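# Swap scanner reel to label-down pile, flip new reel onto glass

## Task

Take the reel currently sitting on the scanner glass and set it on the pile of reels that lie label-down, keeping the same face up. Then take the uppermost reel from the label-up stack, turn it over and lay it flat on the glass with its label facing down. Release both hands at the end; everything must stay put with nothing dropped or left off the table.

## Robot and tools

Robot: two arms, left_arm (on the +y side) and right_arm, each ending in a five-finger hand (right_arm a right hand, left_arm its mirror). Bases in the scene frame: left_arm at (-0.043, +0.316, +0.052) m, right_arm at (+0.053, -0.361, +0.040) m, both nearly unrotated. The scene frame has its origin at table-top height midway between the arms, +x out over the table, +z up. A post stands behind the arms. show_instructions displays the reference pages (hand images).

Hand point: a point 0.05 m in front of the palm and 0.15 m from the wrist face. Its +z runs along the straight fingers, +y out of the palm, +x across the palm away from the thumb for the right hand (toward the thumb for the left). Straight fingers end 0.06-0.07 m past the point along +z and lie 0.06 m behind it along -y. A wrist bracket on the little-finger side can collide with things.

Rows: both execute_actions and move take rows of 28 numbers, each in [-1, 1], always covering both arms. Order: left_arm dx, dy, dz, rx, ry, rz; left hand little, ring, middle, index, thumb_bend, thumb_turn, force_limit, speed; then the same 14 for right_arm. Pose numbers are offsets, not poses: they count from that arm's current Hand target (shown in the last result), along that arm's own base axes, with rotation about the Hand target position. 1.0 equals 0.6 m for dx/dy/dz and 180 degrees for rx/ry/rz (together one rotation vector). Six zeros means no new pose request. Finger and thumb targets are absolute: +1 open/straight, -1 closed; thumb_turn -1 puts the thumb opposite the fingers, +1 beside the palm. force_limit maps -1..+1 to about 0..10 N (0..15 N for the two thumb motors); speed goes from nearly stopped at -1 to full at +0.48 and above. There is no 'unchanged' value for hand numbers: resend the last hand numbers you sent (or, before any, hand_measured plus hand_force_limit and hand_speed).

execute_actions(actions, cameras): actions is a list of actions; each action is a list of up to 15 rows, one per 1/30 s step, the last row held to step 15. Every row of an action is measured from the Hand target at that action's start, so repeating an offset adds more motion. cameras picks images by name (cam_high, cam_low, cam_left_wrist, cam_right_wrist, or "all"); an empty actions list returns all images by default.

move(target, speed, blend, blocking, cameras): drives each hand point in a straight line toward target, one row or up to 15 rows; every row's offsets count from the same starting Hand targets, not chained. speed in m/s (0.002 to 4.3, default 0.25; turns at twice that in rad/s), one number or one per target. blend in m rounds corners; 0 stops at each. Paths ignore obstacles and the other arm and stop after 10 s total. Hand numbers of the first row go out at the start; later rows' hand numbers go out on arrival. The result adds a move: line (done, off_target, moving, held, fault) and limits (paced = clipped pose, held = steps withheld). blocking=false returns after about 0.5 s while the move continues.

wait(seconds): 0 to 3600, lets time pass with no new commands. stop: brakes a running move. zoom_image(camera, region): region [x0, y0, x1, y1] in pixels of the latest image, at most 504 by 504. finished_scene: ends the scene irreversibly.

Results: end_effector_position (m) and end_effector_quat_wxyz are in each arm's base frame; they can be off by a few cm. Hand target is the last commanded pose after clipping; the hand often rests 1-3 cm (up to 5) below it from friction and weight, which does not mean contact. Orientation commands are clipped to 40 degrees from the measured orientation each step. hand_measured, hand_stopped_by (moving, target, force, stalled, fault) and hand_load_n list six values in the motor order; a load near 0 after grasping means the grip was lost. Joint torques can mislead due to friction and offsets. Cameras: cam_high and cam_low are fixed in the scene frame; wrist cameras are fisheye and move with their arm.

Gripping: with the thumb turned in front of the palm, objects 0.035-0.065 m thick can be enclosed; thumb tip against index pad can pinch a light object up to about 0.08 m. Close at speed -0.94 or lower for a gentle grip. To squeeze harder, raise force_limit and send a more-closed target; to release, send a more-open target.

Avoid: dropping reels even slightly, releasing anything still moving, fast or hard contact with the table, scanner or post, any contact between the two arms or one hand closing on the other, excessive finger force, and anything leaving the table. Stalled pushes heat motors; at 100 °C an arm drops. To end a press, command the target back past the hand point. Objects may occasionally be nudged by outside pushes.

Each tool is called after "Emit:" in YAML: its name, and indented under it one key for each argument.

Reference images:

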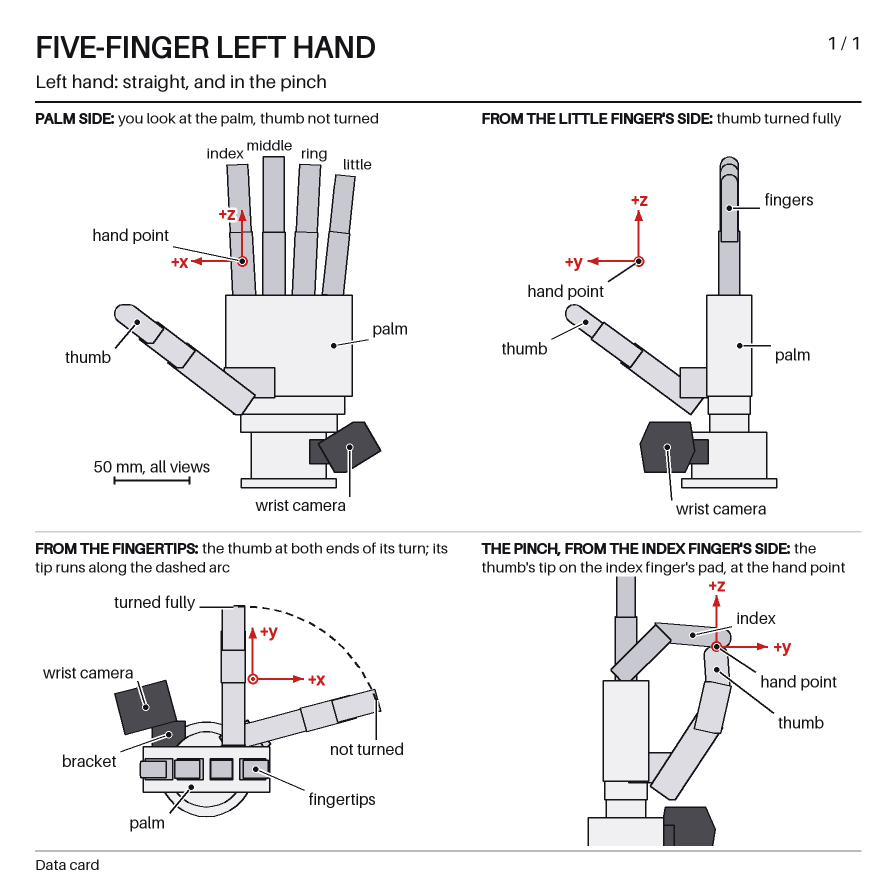

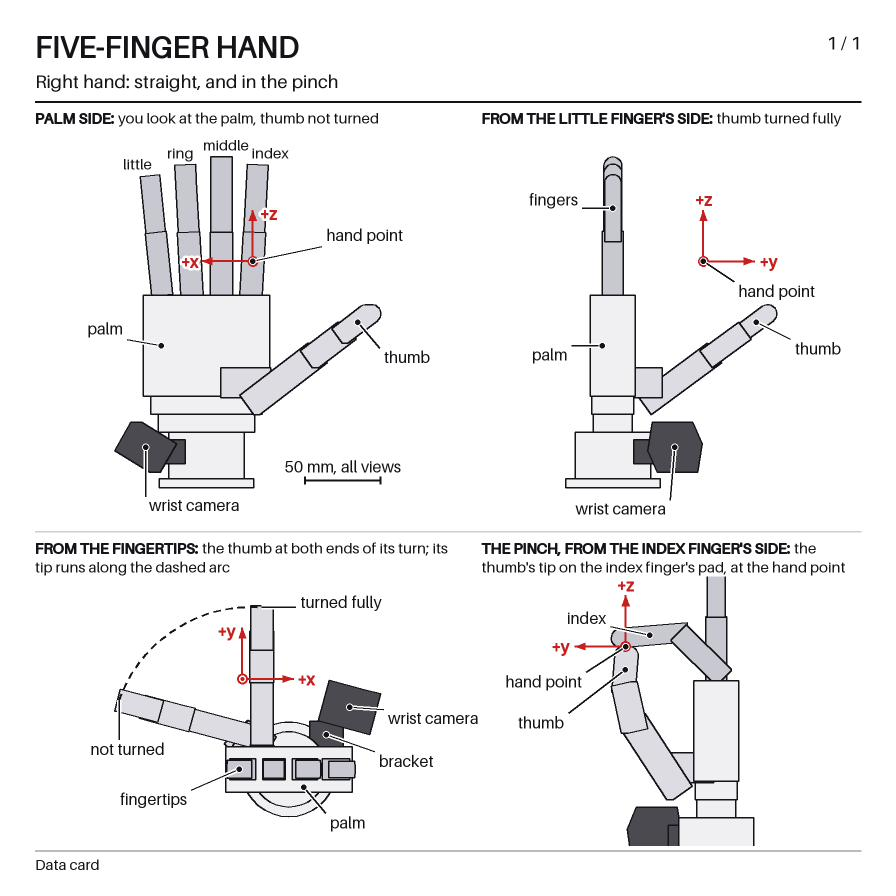

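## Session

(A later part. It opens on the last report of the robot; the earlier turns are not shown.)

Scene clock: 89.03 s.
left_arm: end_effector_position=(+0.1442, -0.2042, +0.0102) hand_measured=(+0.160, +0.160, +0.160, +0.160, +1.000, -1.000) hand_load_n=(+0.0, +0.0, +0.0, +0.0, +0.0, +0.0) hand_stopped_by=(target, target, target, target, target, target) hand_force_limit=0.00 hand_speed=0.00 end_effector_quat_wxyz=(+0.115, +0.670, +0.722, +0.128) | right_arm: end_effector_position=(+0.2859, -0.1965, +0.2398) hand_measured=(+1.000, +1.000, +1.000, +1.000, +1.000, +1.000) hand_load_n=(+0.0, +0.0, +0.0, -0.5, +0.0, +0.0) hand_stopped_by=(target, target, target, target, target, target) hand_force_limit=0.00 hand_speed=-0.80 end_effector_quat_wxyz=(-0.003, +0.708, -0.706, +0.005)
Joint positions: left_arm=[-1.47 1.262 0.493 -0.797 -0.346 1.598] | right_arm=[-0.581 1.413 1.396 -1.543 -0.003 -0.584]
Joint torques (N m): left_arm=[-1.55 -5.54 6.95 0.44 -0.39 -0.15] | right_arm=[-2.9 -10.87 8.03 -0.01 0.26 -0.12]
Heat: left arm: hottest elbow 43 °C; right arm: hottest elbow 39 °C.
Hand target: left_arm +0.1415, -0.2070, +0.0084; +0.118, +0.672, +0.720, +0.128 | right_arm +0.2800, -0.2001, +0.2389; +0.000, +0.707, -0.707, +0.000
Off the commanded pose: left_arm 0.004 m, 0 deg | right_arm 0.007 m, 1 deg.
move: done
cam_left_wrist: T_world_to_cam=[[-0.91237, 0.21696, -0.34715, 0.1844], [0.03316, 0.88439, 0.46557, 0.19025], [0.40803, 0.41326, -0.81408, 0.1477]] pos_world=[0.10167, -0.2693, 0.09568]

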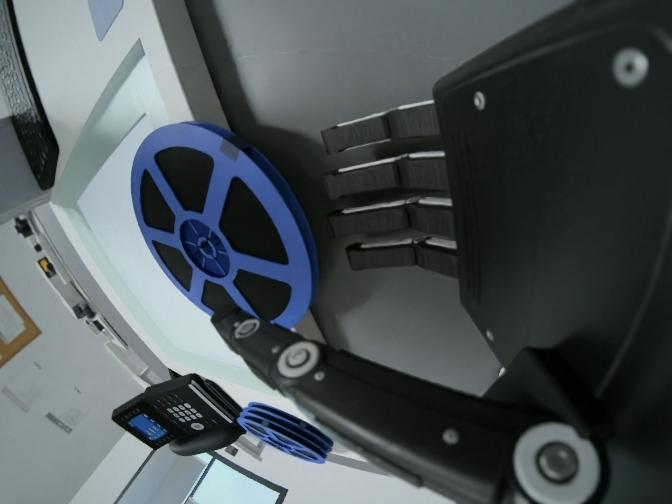

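Emit:
move:
  target: [0,0,-0.01,0,0,0,0.16,0.16,0.16,0.16,1,-1,0,0,0,0,0,0,0,0,1,1,1,1,1,1,0,-0.8]
  speed: [0.03]

Emit:
move:
  target: [0,0,-0.009,0,0,0,0.16,0.16,0.16,0.16,1,-1,0,0,0,0,0,0,0,0,1,1,1,1,1,1,0,-0.8]
  speed: [0.03]

Scene clock: 91.73 s.
left_arm: end_effector_position=(+0.1442, -0.2043, +0.0042) hand_measured=(+0.160, +0.160, +0.160, +0.160, +1.000, -1.000) hand_load_n=(+0.0, +0.0, +0.5, +0.0, +0.0, +0.0) hand_stopped_by=(target, target, target, target, target, target) hand_force_limit=0.00 hand_speed=0.00 end_effector_quat_wxyz=(+0.115, +0.670, +0.722, +0.128) | right_arm: end_effector_position=(+0.2859, -0.1965, +0.2398) hand_measured=(+1.000, +1.000, +1.000, +1.000, +1.000, +1.000) hand_load_n=(+0.0, +0.0, +0.0, +0.0, +0.0, -0.5) hand_stopped_by=(target, target, target, target, target, target) hand_force_limit=0.00 hand_speed=-0.80 end_effector_quat_wxyz=(-0.003, +0.708, -0.706, +0.005)
Joint positions: left_arm=[-1.47 1.28 0.486 -0.772 -0.346 1.598] | right_arm=[-0.581 1.413 1.396 -1.543 -0.003 -0.584]
Joint torques (N m): left_arm=[-1.55 -5.6 6.78 0.51 -0.39 -0.14] | right_arm=[-3.08 -10.7 8.06 -0.05 0.26 -0.12]
Heat: left arm: hottest elbow 43 °C; right arm: hottest elbow 39 °C.
Hand target: left_arm +0.1415, -0.2069, +0.0023; +0.118, +0.672, +0.720, +0.128 | right_arm +0.2800, -0.2001, +0.2389; +0.000, +0.707, -0.707, +0.000
Off the commanded pose: left_arm 0.004 m, 0 deg | right_arm 0.007 m, 1 deg.
move: done

Scene clock: 92.30 s.
left_arm: end_effector_position=(+0.1442, -0.2045, -0.0011) hand_measured=(+0.160, +0.160, +0.160, +0.160, +1.000, -1.000) hand_load_n=(+0.0, +0.5, +0.0, +0.0, +0.0, +0.0) hand_stopped_by=(target, target, target, target, target, target) hand_force_limit=0.00 hand_speed=0.00 end_effector_quat_wxyz=(+0.116, +0.670, +0.722, +0.128) | right_arm: end_effector_position=(+0.2859, -0.1965, +0.2398) hand_measured=(+1.000, +1.000, +1.000, +1.000, +1.000, +1.000) hand_load_n=(+0.0, +0.0, +0.5, +0.0, +0.0, +0.0) hand_stopped_by=(target, target, target, target, target, target) hand_force_limit=0.00 hand_speed=-0.80 end_effector_quat_wxyz=(-0.003, +0.708, -0.706, +0.005)
Joint positions: left_arm=[-1.47 1.297 0.48 -0.749 -0.346 1.598] | right_arm=[-0.581 1.413 1.396 -1.543 -0.003 -0.584]
Joint torques (N m): left_arm=[-1.55 -5.66 6.6 0.42 -0.39 -0.15] | right_arm=[-3.08 -10.75 7.98 -0.03 0.25 -0.12]
Heat: left arm: hottest elbow 43 °C; right arm: hottest elbow 39 °C.
Hand target: left_arm +0.1415, -0.2070, -0.0030; +0.118, +0.672, +0.720, +0.128 | right_arm +0.2800, -0.2001, +0.2389; +0.000, +0.707, -0.707, +0.000
Off the commanded pose: left_arm 0.004 m, 0 deg | right_arm 0.007 m, 1 deg.
move: done

Emit:
move:
  target: [0,0,-0.009,0,0,0,0.16,0.16,0.16,0.16,1,-1,0,0,0,0,0,0,0,0,1,1,1,1,1,1,0,-0.8]
  speed: [0.03]

Emit:
move:
  target: [0,0,-0.009,0,0,0,0.16,0.16,0.16,0.16,1,-1,0,0,0,0,0,0,0,0,1,1,1,1,1,1,0,-0.8]
  speed: [0.03]
  cameras: ["cam_left_wrist"]

Scene clock: 93.07 s.
left_arm: end_effector_position=(+0.1443, -0.2050, -0.0061) hand_measured=(+0.160, +0.160, +0.160, +0.160, +1.000, -1.000) hand_load_n=(+0.0, +0.0, +0.0, +0.0, +0.0, +0.0) hand_stopped_by=(target, target, target, target, target, target) hand_force_limit=0.00 hand_speed=0.00 end_effector_quat_wxyz=(+0.116, +0.670, +0.722, +0.128) | right_arm: end_effector_position=(+0.2859, -0.1965, +0.2398) hand_measured=(+1.000, +1.000, +1.000, +1.000, +1.000, +1.000) hand_load_n=(+0.0, +0.0, +0.0, +0.0, +0.0, +0.0) hand_stopped_by=(target, target, target, target, target, target) hand_force_limit=0.00 hand_speed=-0.80 end_effector_quat_wxyz=(-0.003, +0.708, -0.706, +0.005)
Joint positions: left_arm=[-1.47 1.313 0.475 -0.727 -0.346 1.598] | right_arm=[-0.581 1.413 1.396 -1.543 -0.003 -0.584]
Joint torques (N m): left_arm=[-1.55 -5.77 6.34 0.51 -0.39 -0.11] | right_arm=[-2.78 -10.7 8.02 -0.05 0.26 -0.12]
Heat: left arm: hottest elbow 43 °C; right arm: hottest elbow 39 °C.
Hand target: left_arm +0.1414, -0.2070, -0.0084; +0.118, +0.672, +0.720, +0.128 | right_arm +0.2800, -0.2001, +0.2389; +0.000, +0.707, -0.707, +0.000
Off the commanded pose: left_arm 0.004 m, 0 deg | right_arm 0.007 m, 1 deg.
move: done

Scene clock: 93.60 s.
left_arm: end_effector_position=(+0.1453, -0.2072, -0.0077) hand_measured=(+0.160, +0.160, +0.160, +0.160, +1.000, -1.000) hand_load_n=(-2.0, -1.5, +0.0, +0.0, +0.0, +0.0) hand_stopped_by=(target, target, target, target, target, target) hand_force_limit=0.00 hand_speed=0.00 end_effector_quat_wxyz=(+0.122, +0.667, +0.724, +0.127) | right_arm: end_effector_position=(+0.2859, -0.1965, +0.2398) hand_measured=(+1.000, +1.000, +1.000, +1.000, +1.000, +1.000) hand_load_n=(+0.0, +0.0, +0.0, +0.0, +0.0, +0.0) hand_stopped_by=(target, target, target, target, target, target) hand_force_limit=0.00 hand_speed=-0.80 end_effector_quat_wxyz=(-0.003, +0.708, -0.706, +0.005)
Joint positions: left_arm=[-1.47 1.321 0.474 -0.709 -0.353 1.593] | right_arm=[-0.581 1.413 1.396 -1.543 -0.003 -0.584]
Joint torques (N m): left_arm=[-1.55 -5.13 5.87 0.83 -0.17 -0.12] | right_arm=[-3.02 -10.7 8.05 -0.05 0.25 -0.13]
Heat: left arm: hottest elbow 43 °C; right arm: hottest elbow 39 °C.
Hand target: left_arm +0.1415, -0.2071, -0.0138; +0.118, +0.672, +0.720, +0.128 | right_arm +0.2800, -0.2001, +0.2389; +0.000, +0.707, -0.707, +0.000
Off the commanded pose: left_arm 0.007 m, 1 deg | right_arm 0.007 m, 1 deg.
move: done
cam_left_wrist: T_world_to_cam=[[-0.91078, 0.20887, -0.35618, 0.17789], [0.02594, 0.88986, 0.45549, 0.20333], [0.41209, 0.40561, -0.81588, 0.13169]] pos_world=[0.10248, -0.27151, 0.07819]

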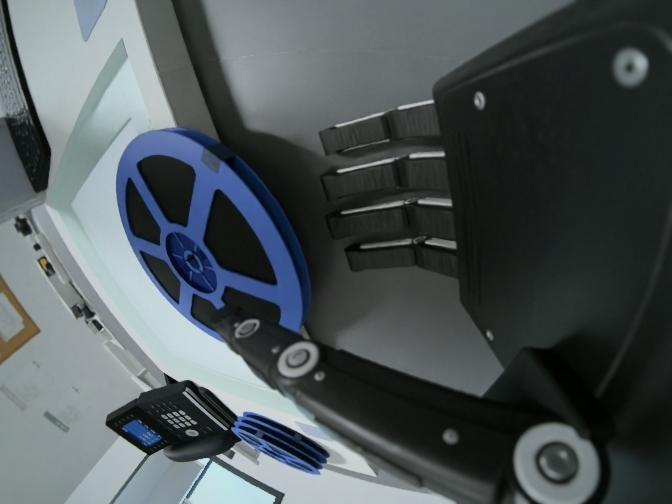

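Emit:
zoom_image:
  camera: "cam_left_wrist"
  region: [100, 100, 360, 360]

Scaled by 1.938 from the camera's image (finer frame: 960x720).

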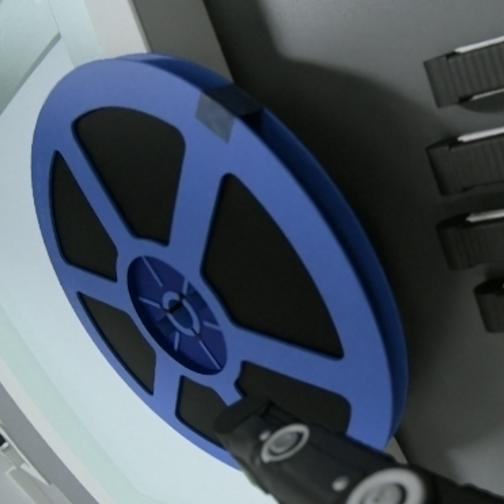

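Emit:
move:
  target:
    - [0,0,0.0138,0,0,0,0.16,0.16,0.16,0.16,1,-1,0,0,0,0,0,0,0,0,1,1,1,1,1,1,0,-0.8]
    - [0.055,0.006,0.0138,0,0,0,0.16,0.16,0.16,0.16,1,-1,0,0,0,0,0,0,0,0,1,1,1,1,1,1,0,-0.8]
  speed: [0.03,0.05]
  cameras: ["cam_left_wrist","cam_high"]

Scene clock: 96.13 s.
left_arm: end_effector_position=(+0.1711, -0.2026, -0.0060) hand_measured=(+0.160, +0.160, +0.160, +0.160, +1.000, -1.000) hand_load_n=(-2.0, +0.0, +0.0, +0.0, -0.5, +0.0) hand_stopped_by=(target, target, target, target, target, target) hand_force_limit=0.00 hand_speed=0.00 end_effector_quat_wxyz=(+0.115, +0.673, +0.718, +0.133) | right_arm: end_effector_position=(+0.2859, -0.1965, +0.2398) hand_measured=(+1.000, +1.000, +1.000, +1.000, +1.000, +1.000) hand_load_n=(+0.0, +0.0, +0.0, +0.0, +0.0, -0.5) hand_stopped_by=(target, target, target, target, target, target) hand_force_limit=0.00 hand_speed=-0.80 end_effector_quat_wxyz=(-0.003, +0.708, -0.706, +0.005)
Joint positions: left_arm=[-1.368 1.317 0.474 -0.691 -0.353 1.715] | right_arm=[-0.581 1.413 1.396 -1.543 -0.003 -0.584]
Joint torques (N m): left_arm=[0.73 -7.18 6.28 0.61 -0.05 0.1] | right_arm=[-3.02 -10.93 8.02 0.01 0.26 -0.12]
Heat: left arm: hottest elbow 43 °C; right arm: hottest elbow 39 °C.
Hand target: left_arm +0.1744, -0.2035, -0.0056; +0.118, +0.672, +0.720, +0.128 | right_arm +0.2800, -0.2001, +0.2389; +0.000, +0.707, -0.707, +0.000
Off the commanded pose: left_arm 0.004 m, 1 deg | right_arm 0.007 m, 1 deg.
move: done
cam_left_wrist: T_world_to_cam=[[-0.90826, 0.22728, -0.35129, 0.20429], [0.03667, 0.8796, 0.47429, 0.19401], [0.41679, 0.4179, -0.80725, 0.1223]] pos_world=[0.12746, -0.2682, 0.07847]
Images, in order (width x height): cam_high 896x504, cam_left_wrist 672x504.

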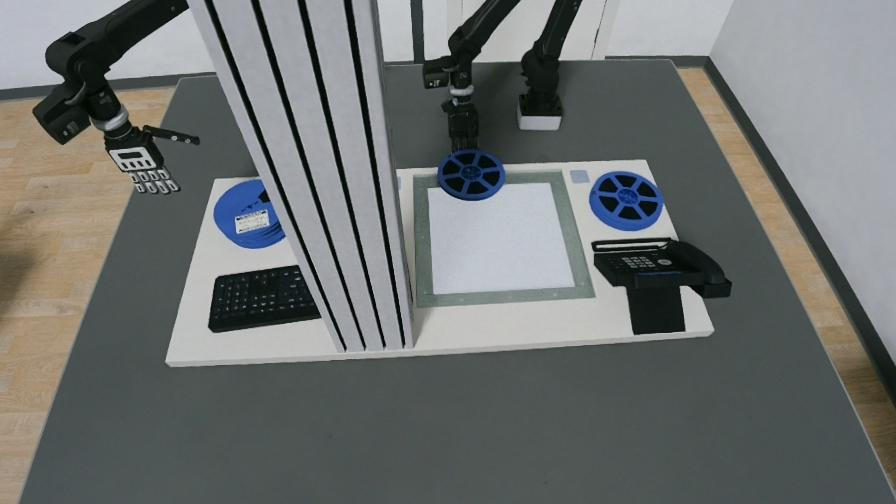

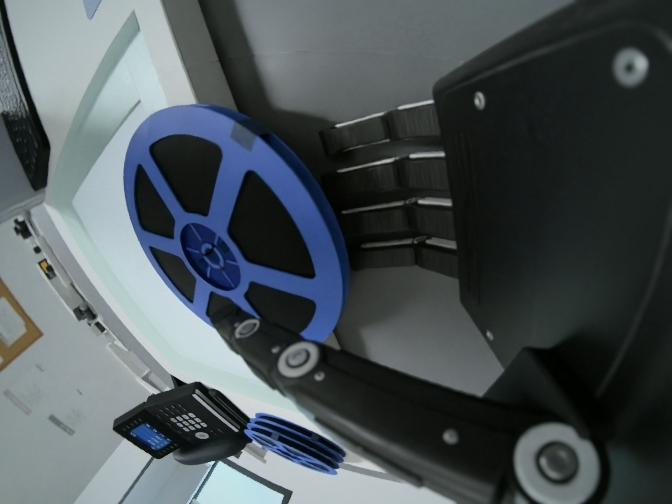

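Emit:
move:
  target:
    - [0.0,0,0.008,0,0,0,0.16,0.16,0.16,0.16,1,-1,0,0,0,0,0,0,0,0,1,1,1,1,1,1,0,-0.8]
    - [0.045,0.005,0.008,0,0,0,0.16,0.16,0.16,0.16,1,-1,0,0,0,0,0,0,0,0,1,1,1,1,1,1,0,-0.8]
  speed: [0.03,0.05]
  cameras: ["cam_left_wrist","cam_high"]

Scene clock: 98.20 s.
left_arm: end_effector_position=(+0.1963, -0.1956, -0.0040) hand_measured=(+0.160, +0.160, +0.160, +0.160, +1.000, -1.000) hand_load_n=(+0.0, +0.0, +0.0, +0.0, +0.0, +0.0) hand_stopped_by=(target, target, target, target, target, target) hand_force_limit=0.00 hand_speed=0.00 end_effector_quat_wxyz=(+0.110, +0.675, +0.717, +0.135) | right_arm: end_effector_position=(+0.2859, -0.1965, +0.2398) hand_measured=(+1.000, +1.000, +1.000, +1.000, +1.000, +1.000) hand_load_n=(+0.0, +0.0, +0.0, +0.0, -0.5, +0.0) hand_stopped_by=(target, target, target, target, target, target) hand_force_limit=0.00 hand_speed=-0.80 end_effector_quat_wxyz=(-0.003, +0.708, -0.706, +0.005)
Joint positions: left_arm=[-1.26 1.307 0.474 -0.673 -0.343 1.832] | right_arm=[-0.581 1.413 1.396 -1.543 -0.003 -0.584]
Joint torques (N m): left_arm=[0.73 -7.18 7.25 0.68 -0.11 0] | right_arm=[-2.9 -10.87 8.03 -0.03 0.26 -0.11]
Heat: left arm: hottest elbow 43 °C; right arm: hottest elbow 39 °C.
Hand target: left_arm +0.2014, -0.2005, -0.0007; +0.118, +0.672, +0.720, +0.128 | right_arm +0.2800, -0.2001, +0.2389; +0.000, +0.707, -0.707, +0.000
Off the commanded pose: left_arm 0.008 m, 1 deg | right_arm 0.007 m, 1 deg.
move: done
cam_left_wrist: T_world_to_cam=[[-0.91006, 0.23296, -0.34282, 0.22787], [0.0421, 0.87478, 0.48268, 0.18395], [0.41234, 0.42484, -0.80591, 0.11271]] pos_world=[0.15316, -0.26189, 0.08016]
Images, in order (width x height): cam_high 896x504, cam_left_wrist 672x504.

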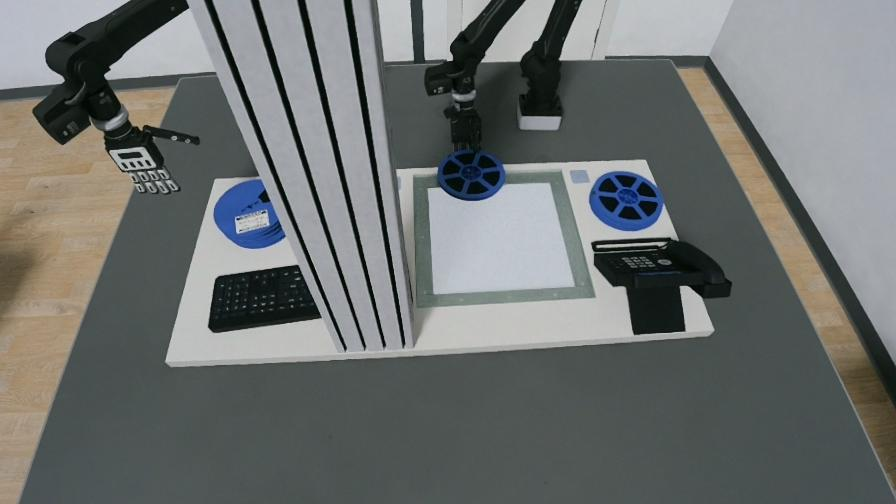

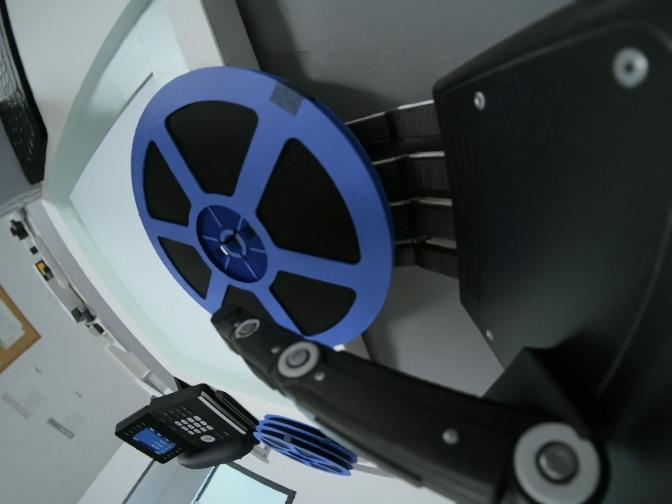

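Emit:
move:
  target:
    - [0.01,0,0.0,0,0,0,0.16,0.16,0.16,0.16,1,-1,0,0,0,0,0,0,0,0,1,1,1,1,1,1,0,-0.8]
    - [0.01,0.0,0.0,0,0,0,0.16,0.16,0.16,0.16,0.0,-1,-0.6,-0.5,0,0,0,0,0,0,1,1,1,1,1,1,0,-0.8]
  speed: [0.03,0.05]
  cameras: ["cam_left_wrist"]

Scene clock: 101.00 s.
left_arm: end_effector_position=(+0.2022, -0.1951, -0.0040) hand_measured=(+0.160, +0.160, +0.160, +0.160, +0.000, -1.000) hand_load_n=(+0.0, +0.0, +0.0, +0.0, +1.0, +0.5) hand_stopped_by=(target, target, target, target, target, target) hand_force_limit=-0.60 hand_speed=-0.50 end_effector_quat_wxyz=(+0.110, +0.675, +0.717, +0.134) | right_arm: end_effector_position=(+0.2859, -0.1965, +0.2398) hand_measured=(+1.000, +1.000, +1.000, +1.000, +1.000, +1.000) hand_load_n=(+0.0, +0.0, +0.0, +0.0, +0.0, +0.0) hand_stopped_by=(target, target, target, target, target, target) hand_force_limit=0.00 hand_speed=-0.80 end_effector_quat_wxyz=(-0.003, +0.708, -0.706, +0.005)
Joint positions: left_arm=[-1.237 1.307 0.474 -0.662 -0.341 1.858] | right_arm=[-0.581 1.413 1.396 -1.543 -0.003 -0.584]
Joint torques (N m): left_arm=[0.73 -6.89 7.6 0.62 -0.1 0.04] | right_arm=[-3.14 -10.81 8.03 0.01 0.27 -0.12]
Heat: left arm: hottest elbow 43 °C; right arm: hottest elbow 39 °C.
Hand target: left_arm +0.2075, -0.2004, -0.0007; +0.118, +0.672, +0.720, +0.128 | right_arm +0.2800, -0.2001, +0.2389; +0.000, +0.707, -0.707, +0.000
Off the commanded pose: left_arm 0.008 m, 1 deg | right_arm 0.007 m, 1 deg.
move: done
cam_left_wrist: T_world_to_cam=[[-0.90944, 0.23412, -0.34365, 0.23309], [0.04362, 0.87559, 0.48109, 0.18307], [0.41353, 0.42254, -0.80651, 0.1094]] pos_world=[0.15876, -0.26109, 0.08026]

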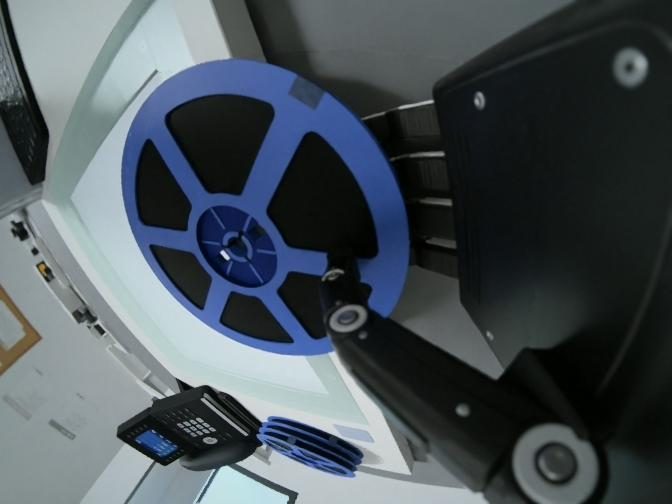

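Emit:
move:
  target:
    - [0.0,0,0.01,0,0,0,0.16,0.16,0.16,0.16,0.0,-1,-0.5,-0.5,0,0,0,0,0,0,1,1,1,1,1,1,0,-0.8]
    - [0.0,0.0,0.01,0,0,0,0.16,0.16,0.16,0.16,-0.4,-1,-0.5,-0.7,0,0,0,0,0,0,1,1,1,1,1,1,0,-0.8]
  speed: [0.03,0.05]
  cameras: ["cam_left_wrist"]

Scene clock: 103.93 s.
left_arm: end_effector_position=(+0.2024, -0.1954, -0.0006) hand_measured=(+0.160, +0.160, +0.160, +0.160, -0.238, -1.000) hand_load_n=(+0.0, +0.0, +1.0, +0.5, +3.0, +0.5) hand_stopped_by=(target, target, target, target, force, target) hand_force_limit=-0.50 hand_speed=-0.70 end_effector_quat_wxyz=(+0.114, +0.675, +0.716, +0.132) | right_arm: end_effector_position=(+0.2859, -0.1965, +0.2398) hand_measured=(+1.000, +1.000, +1.000, +1.000, +1.000, +1.000) hand_load_n=(+0.0, +0.0, +0.0, +0.0, +0.0, +0.0) hand_stopped_by=(target, target, target, target, target, target) hand_force_limit=0.00 hand_speed=-0.80 end_effector_quat_wxyz=(-0.003, +0.708, -0.706, +0.005)
Joint positions: left_arm=[-1.237 1.292 0.474 -0.67 -0.341 1.86] | right_arm=[-0.581 1.413 1.396 -1.543 -0.003 -0.584]
Joint torques (N m): left_arm=[0.73 -7.06 8.36 0.01 -0.11 0.03] | right_arm=[-3.08 -10.87 7.98 0.03 0.26 -0.12]
Heat: left arm: hottest elbow 43 °C; right arm: hottest elbow 39 °C.
Hand target: left_arm +0.2075, -0.2005, +0.0053; +0.119, +0.672, +0.720, +0.128 | right_arm +0.2800, -0.2001, +0.2389; +0.000, +0.707, -0.707, +0.000
Off the commanded pose: left_arm 0.009 m, 1 deg | right_arm 0.007 m, 1 deg.
move: done
cam_left_wrist: T_world_to_cam=[[-0.90833, 0.23343, -0.34705, 0.23413], [0.04417, 0.87866, 0.4754, 0.18222], [0.41591, 0.41649, -0.80843, 0.11052]] pos_world=[0.15866, -0.2608, 0.08397]

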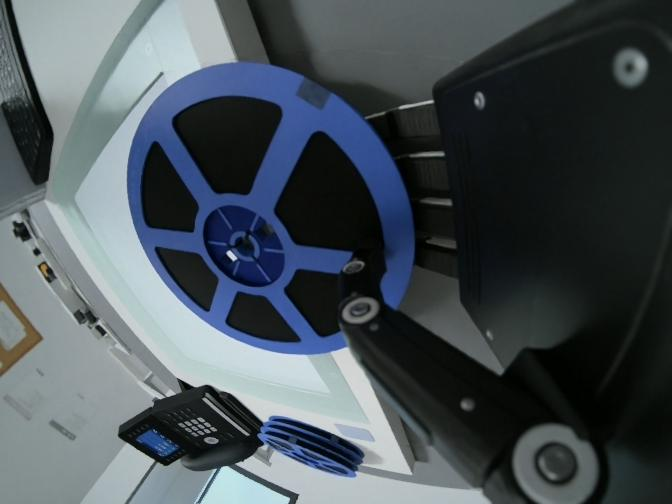

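Emit:
move:
  target: [0,0,0,0,0,0,-0.1,-0.1,-0.1,-0.1,-0.4,-1,-0.2,-0.94,0,0,0,0,0,0,1,1,1,1,1,1,0,-0.8]
  cameras: ["cam_left_wrist"]

Scene clock: 105.80 s.
left_arm: end_effector_position=(+0.2026, -0.1960, +0.0006) hand_measured=(-0.042, -0.002, +0.022, +0.048, -0.238, -1.000) hand_load_n=(+4.5, +1.5, +2.0, +3.0, +9.0, +1.0) hand_stopped_by=(force, force, force, force, force, target) hand_force_limit=-0.20 hand_speed=-0.94 end_effector_quat_wxyz=(+0.115, +0.677, +0.715, +0.132) | right_arm: end_effector_position=(+0.2859, -0.1965, +0.2398) hand_measured=(+1.000, +1.000, +1.000, +1.000, +1.000, +1.000) hand_load_n=(+0.0, +0.0, +0.0, +0.5, +0.0, +0.0) hand_stopped_by=(target, target, target, target, target, target) hand_force_limit=0.00 hand_speed=-0.80 end_effector_quat_wxyz=(-0.003, +0.708, -0.706, +0.005)
Joint positions: left_arm=[-1.237 1.287 0.474 -0.671 -0.341 1.865] | right_arm=[-0.581 1.413 1.396 -1.543 -0.003 -0.584]
Joint torques (N m): left_arm=[0.67 -6.65 8.42 0.06 -0.11 -0.04] | right_arm=[-2.96 -10.87 7.99 -0.02 0.27 -0.12]
Heat: left arm: hottest elbow 43 °C; right arm: hottest elbow 39 °C.
Hand target: left_arm +0.2075, -0.2005, +0.0053; +0.118, +0.672, +0.720, +0.128 | right_arm +0.2800, -0.2001, +0.2389; +0.000, +0.707, -0.707, +0.000
Off the commanded pose: left_arm 0.008 m, 1 deg | right_arm 0.007 m, 1 deg.
move: done
cam_left_wrist: T_world_to_cam=[[-0.90681, 0.23755, -0.34824, 0.23546], [0.0482, 0.87911, 0.47417, 0.1815], [0.41878, 0.4132, -0.80863, 0.11036]] pos_world=[0.15855, -0.2611, 0.08517]

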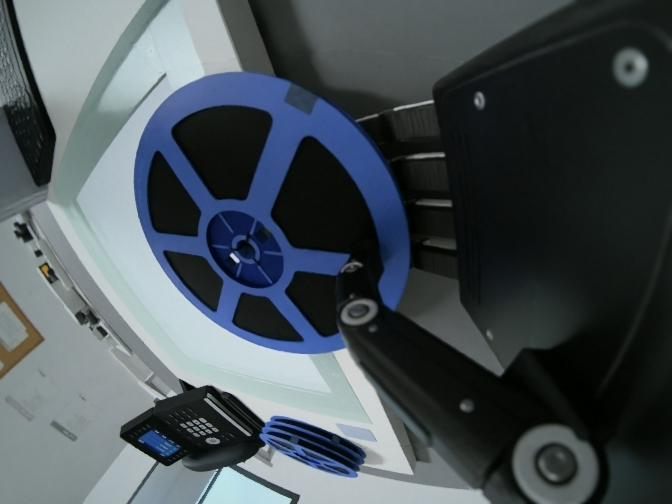

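Emit:
move:
  target: [0,0,0.06,0,0,0,-0.1,-0.1,-0.1,-0.1,-0.4,-1,-0.2,-0.94,0,0,0,0,0,0,1,1,1,1,1,1,0,-0.8]
  speed: 0.05
  cameras: ["cam_left_wrist","cam_high","cam_low"]

Scene clock: 107.40 s.
left_arm: end_effector_position=(+0.1980, -0.1851, +0.0255) hand_measured=(-0.042, -0.002, +0.022, +0.048, -0.238, -1.000) hand_load_n=(+2.0, +1.5, +4.0, +5.5, +8.5, +1.5) hand_stopped_by=(force, force, force, force, force, target) hand_force_limit=-0.20 hand_speed=-0.94 end_effector_quat_wxyz=(+0.098, +0.681, +0.713, +0.137) | right_arm: end_effector_position=(+0.2859, -0.1965, +0.2398) hand_measured=(+1.000, +1.000, +1.000, +1.000, +1.000, +1.000) hand_load_n=(+0.0, +0.0, +0.0, +0.0, +0.0, +0.0) hand_stopped_by=(target, target, target, target, target, target) hand_force_limit=0.00 hand_speed=-0.80 end_effector_quat_wxyz=(-0.003, +0.708, -0.706, +0.005)
Joint positions: left_arm=[-1.237 1.2 0.498 -0.816 -0.336 1.867] | right_arm=[-0.581 1.413 1.396 -1.543 -0.003 -0.584]
Joint torques (N m): left_arm=[0.73 -6.83 11.3 -0.12 -0.29 -0.06] | right_arm=[-2.9 -10.87 7.99 -0.03 0.26 -0.11]
Heat: left arm: hottest elbow 43 °C; right arm: hottest elbow 39 °C.
Hand target: left_arm +0.2075, -0.2004, +0.0412; +0.118, +0.672, +0.720, +0.128 | right_arm +0.2800, -0.2001, +0.2389; +0.000, +0.707, -0.707, +0.000
Off the commanded pose: left_arm 0.024 m, 3 deg | right_arm 0.007 m, 1 deg.
move: off_target (left_arm)
cam_left_wrist: T_world_to_cam=[[-0.91168, 0.25009, -0.32602, 0.24011], [0.05787, 0.86367, 0.50072, 0.15489], [0.4068, 0.43764, -0.80187, 0.13471]] pos_world=[0.15514, -0.25277, 0.10874]
Images, in order (width x height): cam_high 896x504, cam_low 896x504, cam_left_wrist 672x504.

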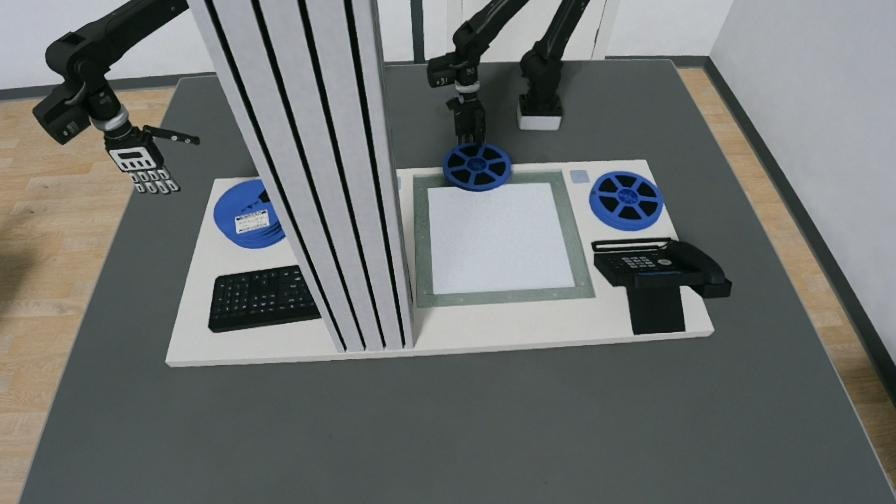

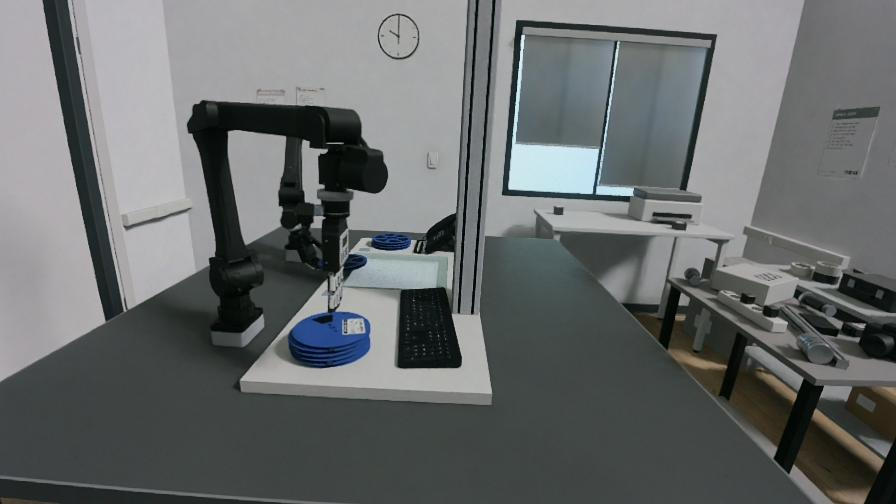

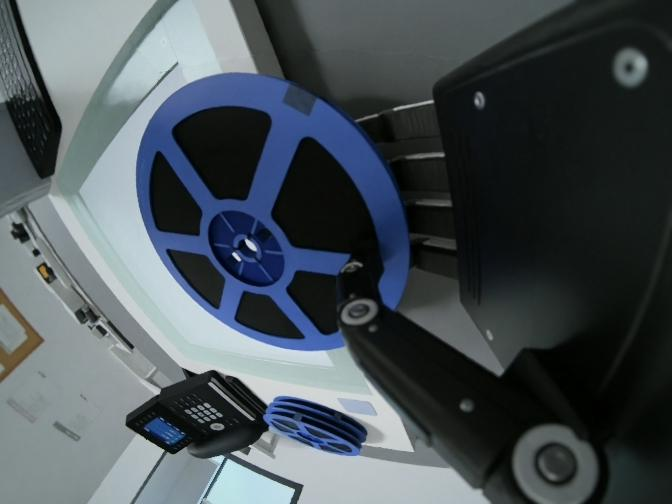

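Emit:
zoom_image:
  camera: "cam_left_wrist"
  region: [250, 370, 410, 480]

Emit:
zoom_image:
  camera: "cam_high"
  region: [560, 140, 740, 290]

Scaled by 3.150 from the camera's image (finer frame: 960x720).

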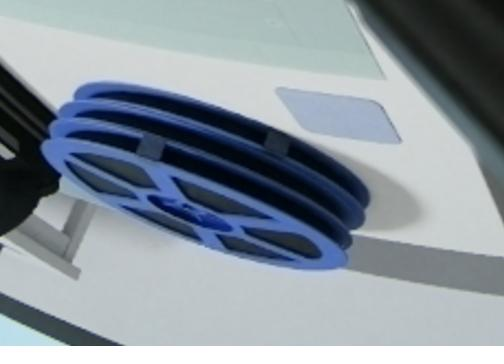

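Scaled by 2.800 from the camera's image (finer frame: 1280x720).

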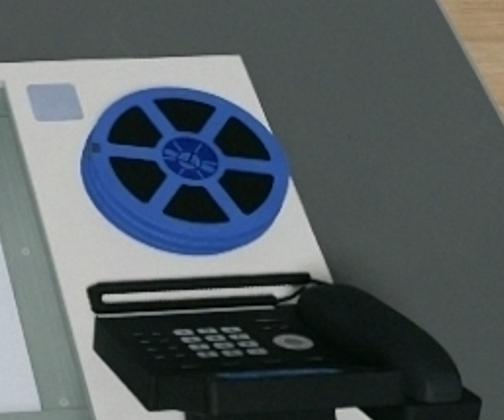

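Emit:
move:
  target:
    - [0,0,0.25,0,0,0,-0.1,-0.1,-0.1,-0.1,-0.4,-1,-0.2,-0.94,0,0,0,0,0,0,1,1,1,1,1,1,0,-0.8]
    - [0.12,0.22,0.27,0,0,0.25,-0.1,-0.1,-0.1,-0.1,-0.4,-1,-0.2,-0.94,0,0,0,0,0,0,1,1,1,1,1,1,0,-0.8]
    - [0.235,0.44,0.25,0,0,0.494,-0.1,-0.1,-0.1,-0.1,-0.4,-1,-0.2,-0.94,0,0,0,0,0,0,1,1,1,1,1,1,0,-0.8]
  speed: [0.08,0.12,0.12]
  blend: [0.04,0.05,0]
  cameras: ["cam_left_wrist","cam_high","cam_low"]

Scene clock: 119.03 s.
left_arm: end_effector_position=(+0.3349, +0.0618, +0.1770) hand_measured=(-0.042, -0.002, +0.022, +0.048, -0.238, -1.000) hand_load_n=(+2.0, +1.5, +4.0, +5.5, +8.5, +1.0) hand_stopped_by=(force, force, force, force, force, target) hand_force_limit=-0.20 hand_speed=-0.94 end_effector_quat_wxyz=(-0.021, -0.010, +0.984, +0.176) | right_arm: end_effector_position=(+0.2859, -0.1965, +0.2398) hand_measured=(+1.000, +1.000, +1.000, +1.000, +1.000, +1.000) hand_load_n=(+0.0, +0.0, +0.0, +0.0, +0.0, +0.0) hand_stopped_by=(target, target, target, target, target, target) hand_force_limit=0.00 hand_speed=-0.80 end_effector_quat_wxyz=(-0.003, +0.708, -0.706, +0.005)
Joint positions: left_arm=[-0.16 1.39 1.113 -1.399 -0.342 1.371] | right_arm=[-0.581 1.413 1.396 -1.543 -0.003 -0.584]
Joint torques (N m): left_arm=[0.56 -9.82 13.85 -0.4 -0.3 -0.14] | right_arm=[-3.08 -10.87 8.01 -0.02 0.27 -0.11]
Heat: left arm: hottest elbow 45 °C; right arm: hottest elbow 39 °C.
Hand target: left_arm +0.3484, +0.0635, +0.1912; -0.005, -0.025, +0.984, +0.174 | right_arm +0.2800, -0.2001, +0.2389; +0.000, +0.707, -0.707, +0.000
Off the commanded pose: left_arm 0.020 m, 3 deg | right_arm 0.007 m, 1 deg.
move: off_target (left_arm)
cam_left_wrist: T_world_to_cam=[[-0.27183, -0.89829, -0.34524, 0.21258], [-0.86593, 0.0718, 0.49498, 0.21709], [-0.41985, 0.43351, -0.79737, 0.36873]] pos_world=[0.40058, 0.01553, 0.25995]
Images, in order (width x height): cam_high 896x504, cam_low 896x504, cam_left_wrist 672x504.

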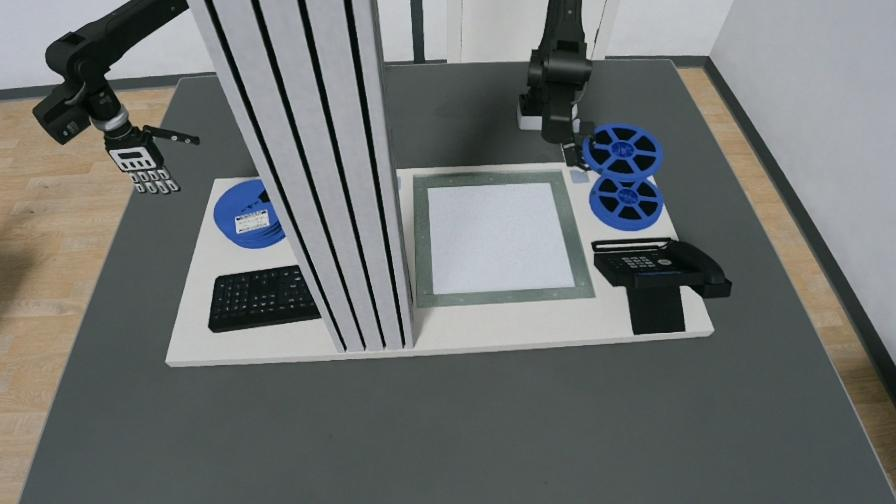

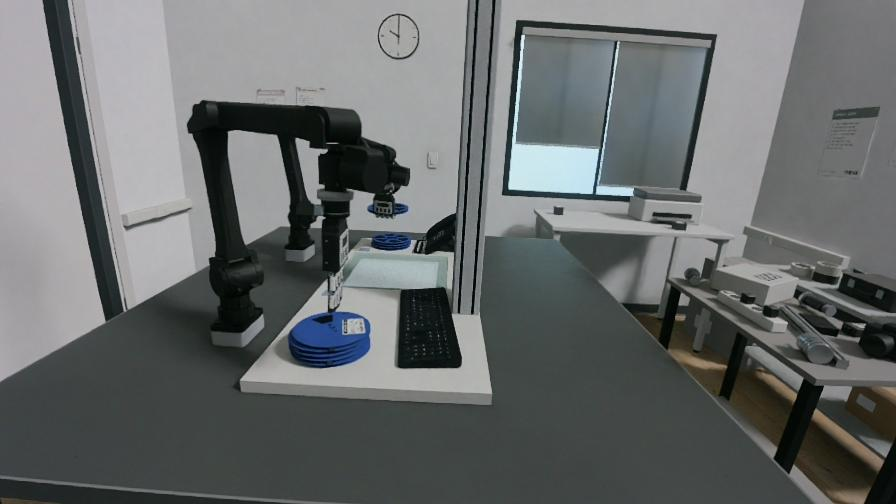

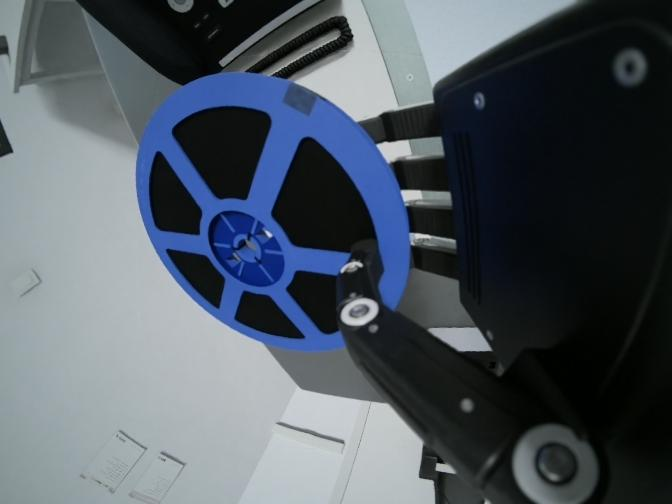

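Emit:
zoom_image:
  camera: "cam_low"
  region: [340, 180, 460, 280]

Emit:
zoom_image:
  camera: "cam_high"
  region: [550, 90, 710, 250]

Scaled by 4.200 from the camera's image (finer frame: 1280x720).

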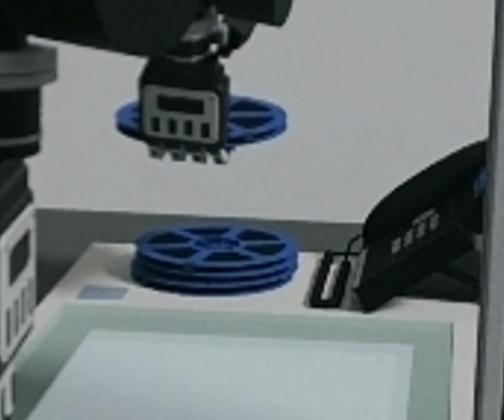

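Scaled by 3.150 from the camera's image (finer frame: 1280x720).

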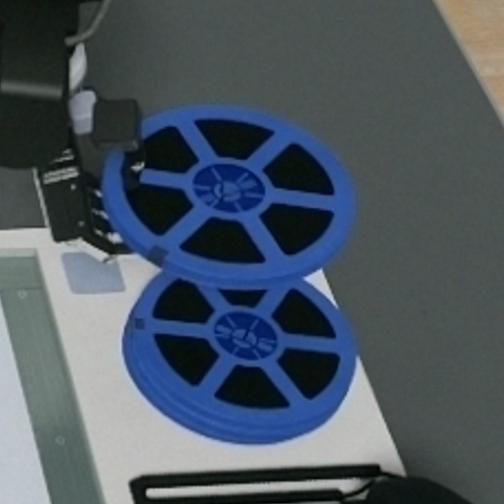

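Emit:
move:
  target: [0.012,0.012,-0.187,0,0,0,-0.1,-0.1,-0.1,-0.1,-0.4,-1,-0.2,-0.94,0,0,0,0,0,0,1,1,1,1,1,1,0,-0.8]
  speed: [0.1]
  cameras: ["cam_left_wrist","cam_high","cam_low"]

Emit:
zoom_image:
  camera: "cam_low"
  region: [340, 180, 460, 280]

Emit:
zoom_image:
  camera: "cam_high"
  region: [550, 110, 710, 270]

Scene clock: 121.73 s.
left_arm: end_effector_position=(+0.3520, +0.0649, +0.0781) hand_measured=(-0.042, -0.002, +0.022, +0.048, -0.238, -1.000) hand_load_n=(+2.0, +1.5, +4.0, +5.5, +8.5, +1.0) hand_stopped_by=(force, force, force, force, force, target) hand_force_limit=-0.20 hand_speed=-0.94 end_effector_quat_wxyz=(-0.008, -0.021, +0.985, +0.174) | right_arm: end_effector_position=(+0.2859, -0.1965, +0.2398) hand_measured=(+1.000, +1.000, +1.000, +1.000, +1.000, +1.000) hand_load_n=(+0.0, +0.0, +0.0, +0.0, +0.0, +0.0) hand_stopped_by=(target, target, target, target, target, target) hand_force_limit=0.00 hand_speed=-0.80 end_effector_quat_wxyz=(-0.003, +0.708, -0.706, +0.005)
Joint positions: left_arm=[-0.143 1.527 0.981 -1.101 -0.342 1.372] | right_arm=[-0.581 1.413 1.396 -1.543 -0.003 -0.584]
Joint torques (N m): left_arm=[0.79 -11.11 8.7 0.27 -0.35 0.04] | right_arm=[-3.14 -10.87 8.02 -0.06 0.26 -0.12]
Heat: left arm: hottest elbow 46 °C; right arm: hottest elbow 39 °C.
Hand target: left_arm +0.3558, +0.0707, +0.0791; -0.005, -0.025, +0.984, +0.174 | right_arm +0.2800, -0.2001, +0.2389; +0.000, +0.707, -0.707, +0.000
Off the commanded pose: left_arm 0.007 m, 1 deg | right_arm 0.007 m, 1 deg.
move: done
cam_left_wrist: T_world_to_cam=[[-0.24735, -0.90402, -0.34867, 0.17802], [-0.88083, 0.05987, 0.46964, 0.28867], [-0.40368, 0.42328, -0.81109, 0.2918]] pos_world=[0.4161, 0.02014, 0.16318]
Images, in order (width x height): cam_high 896x504, cam_low 896x504, cam_left_wrist 672x504.

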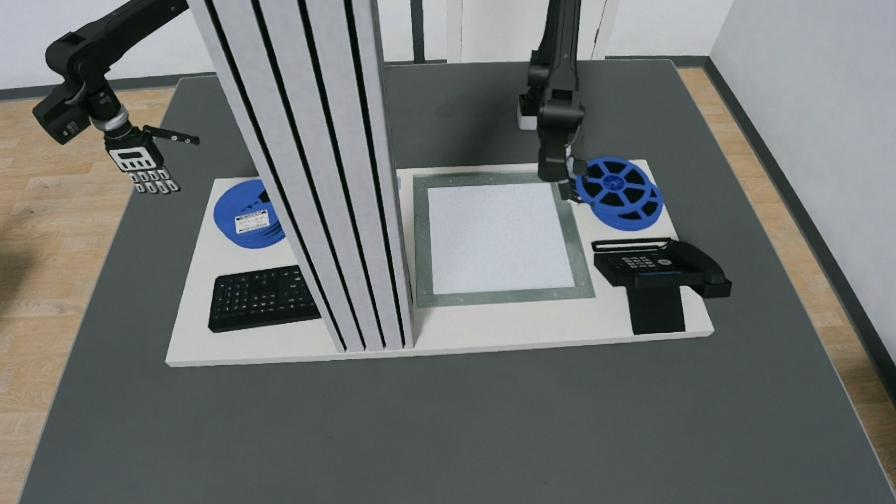

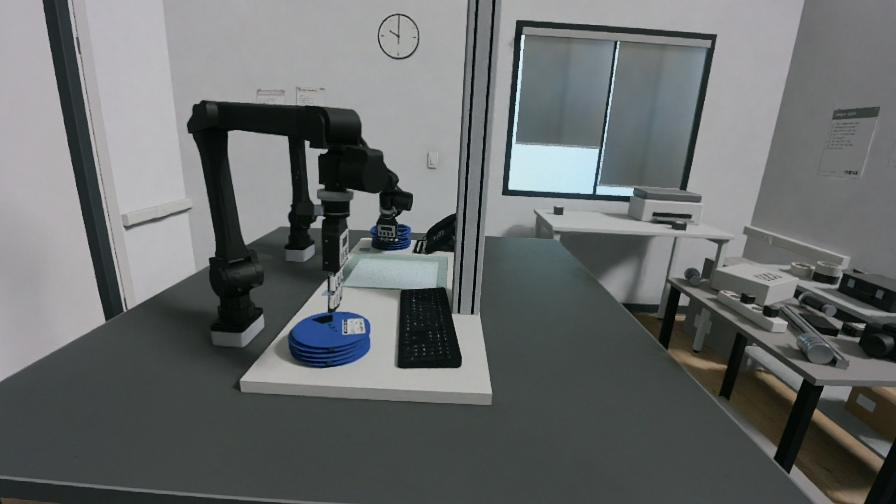

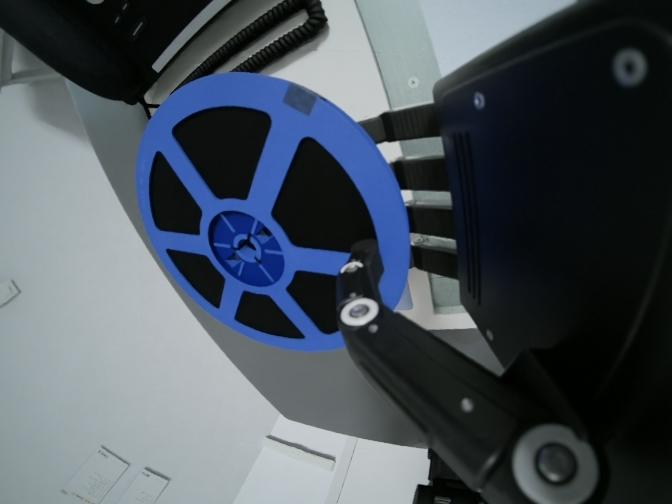

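Scaled by 4.200 from the camera's image (finer frame: 1280x720).

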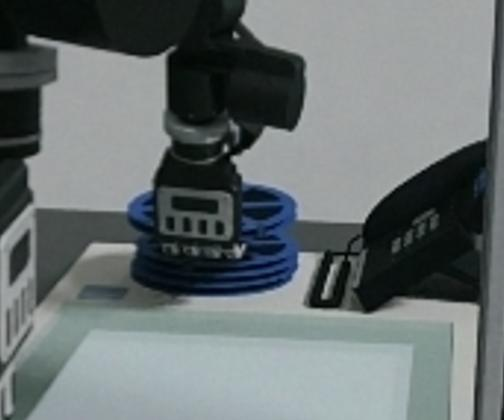

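Scaled by 3.150 from the camera's image (finer frame: 1280x720).

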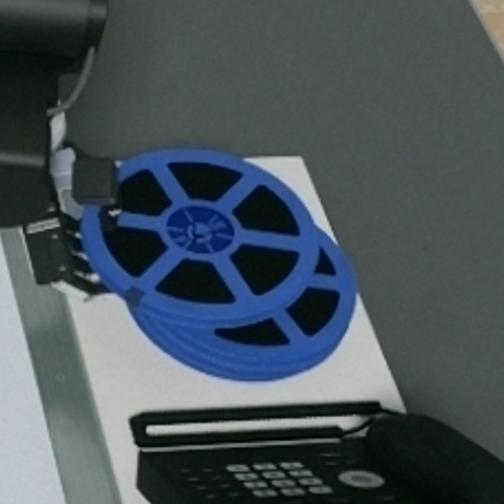

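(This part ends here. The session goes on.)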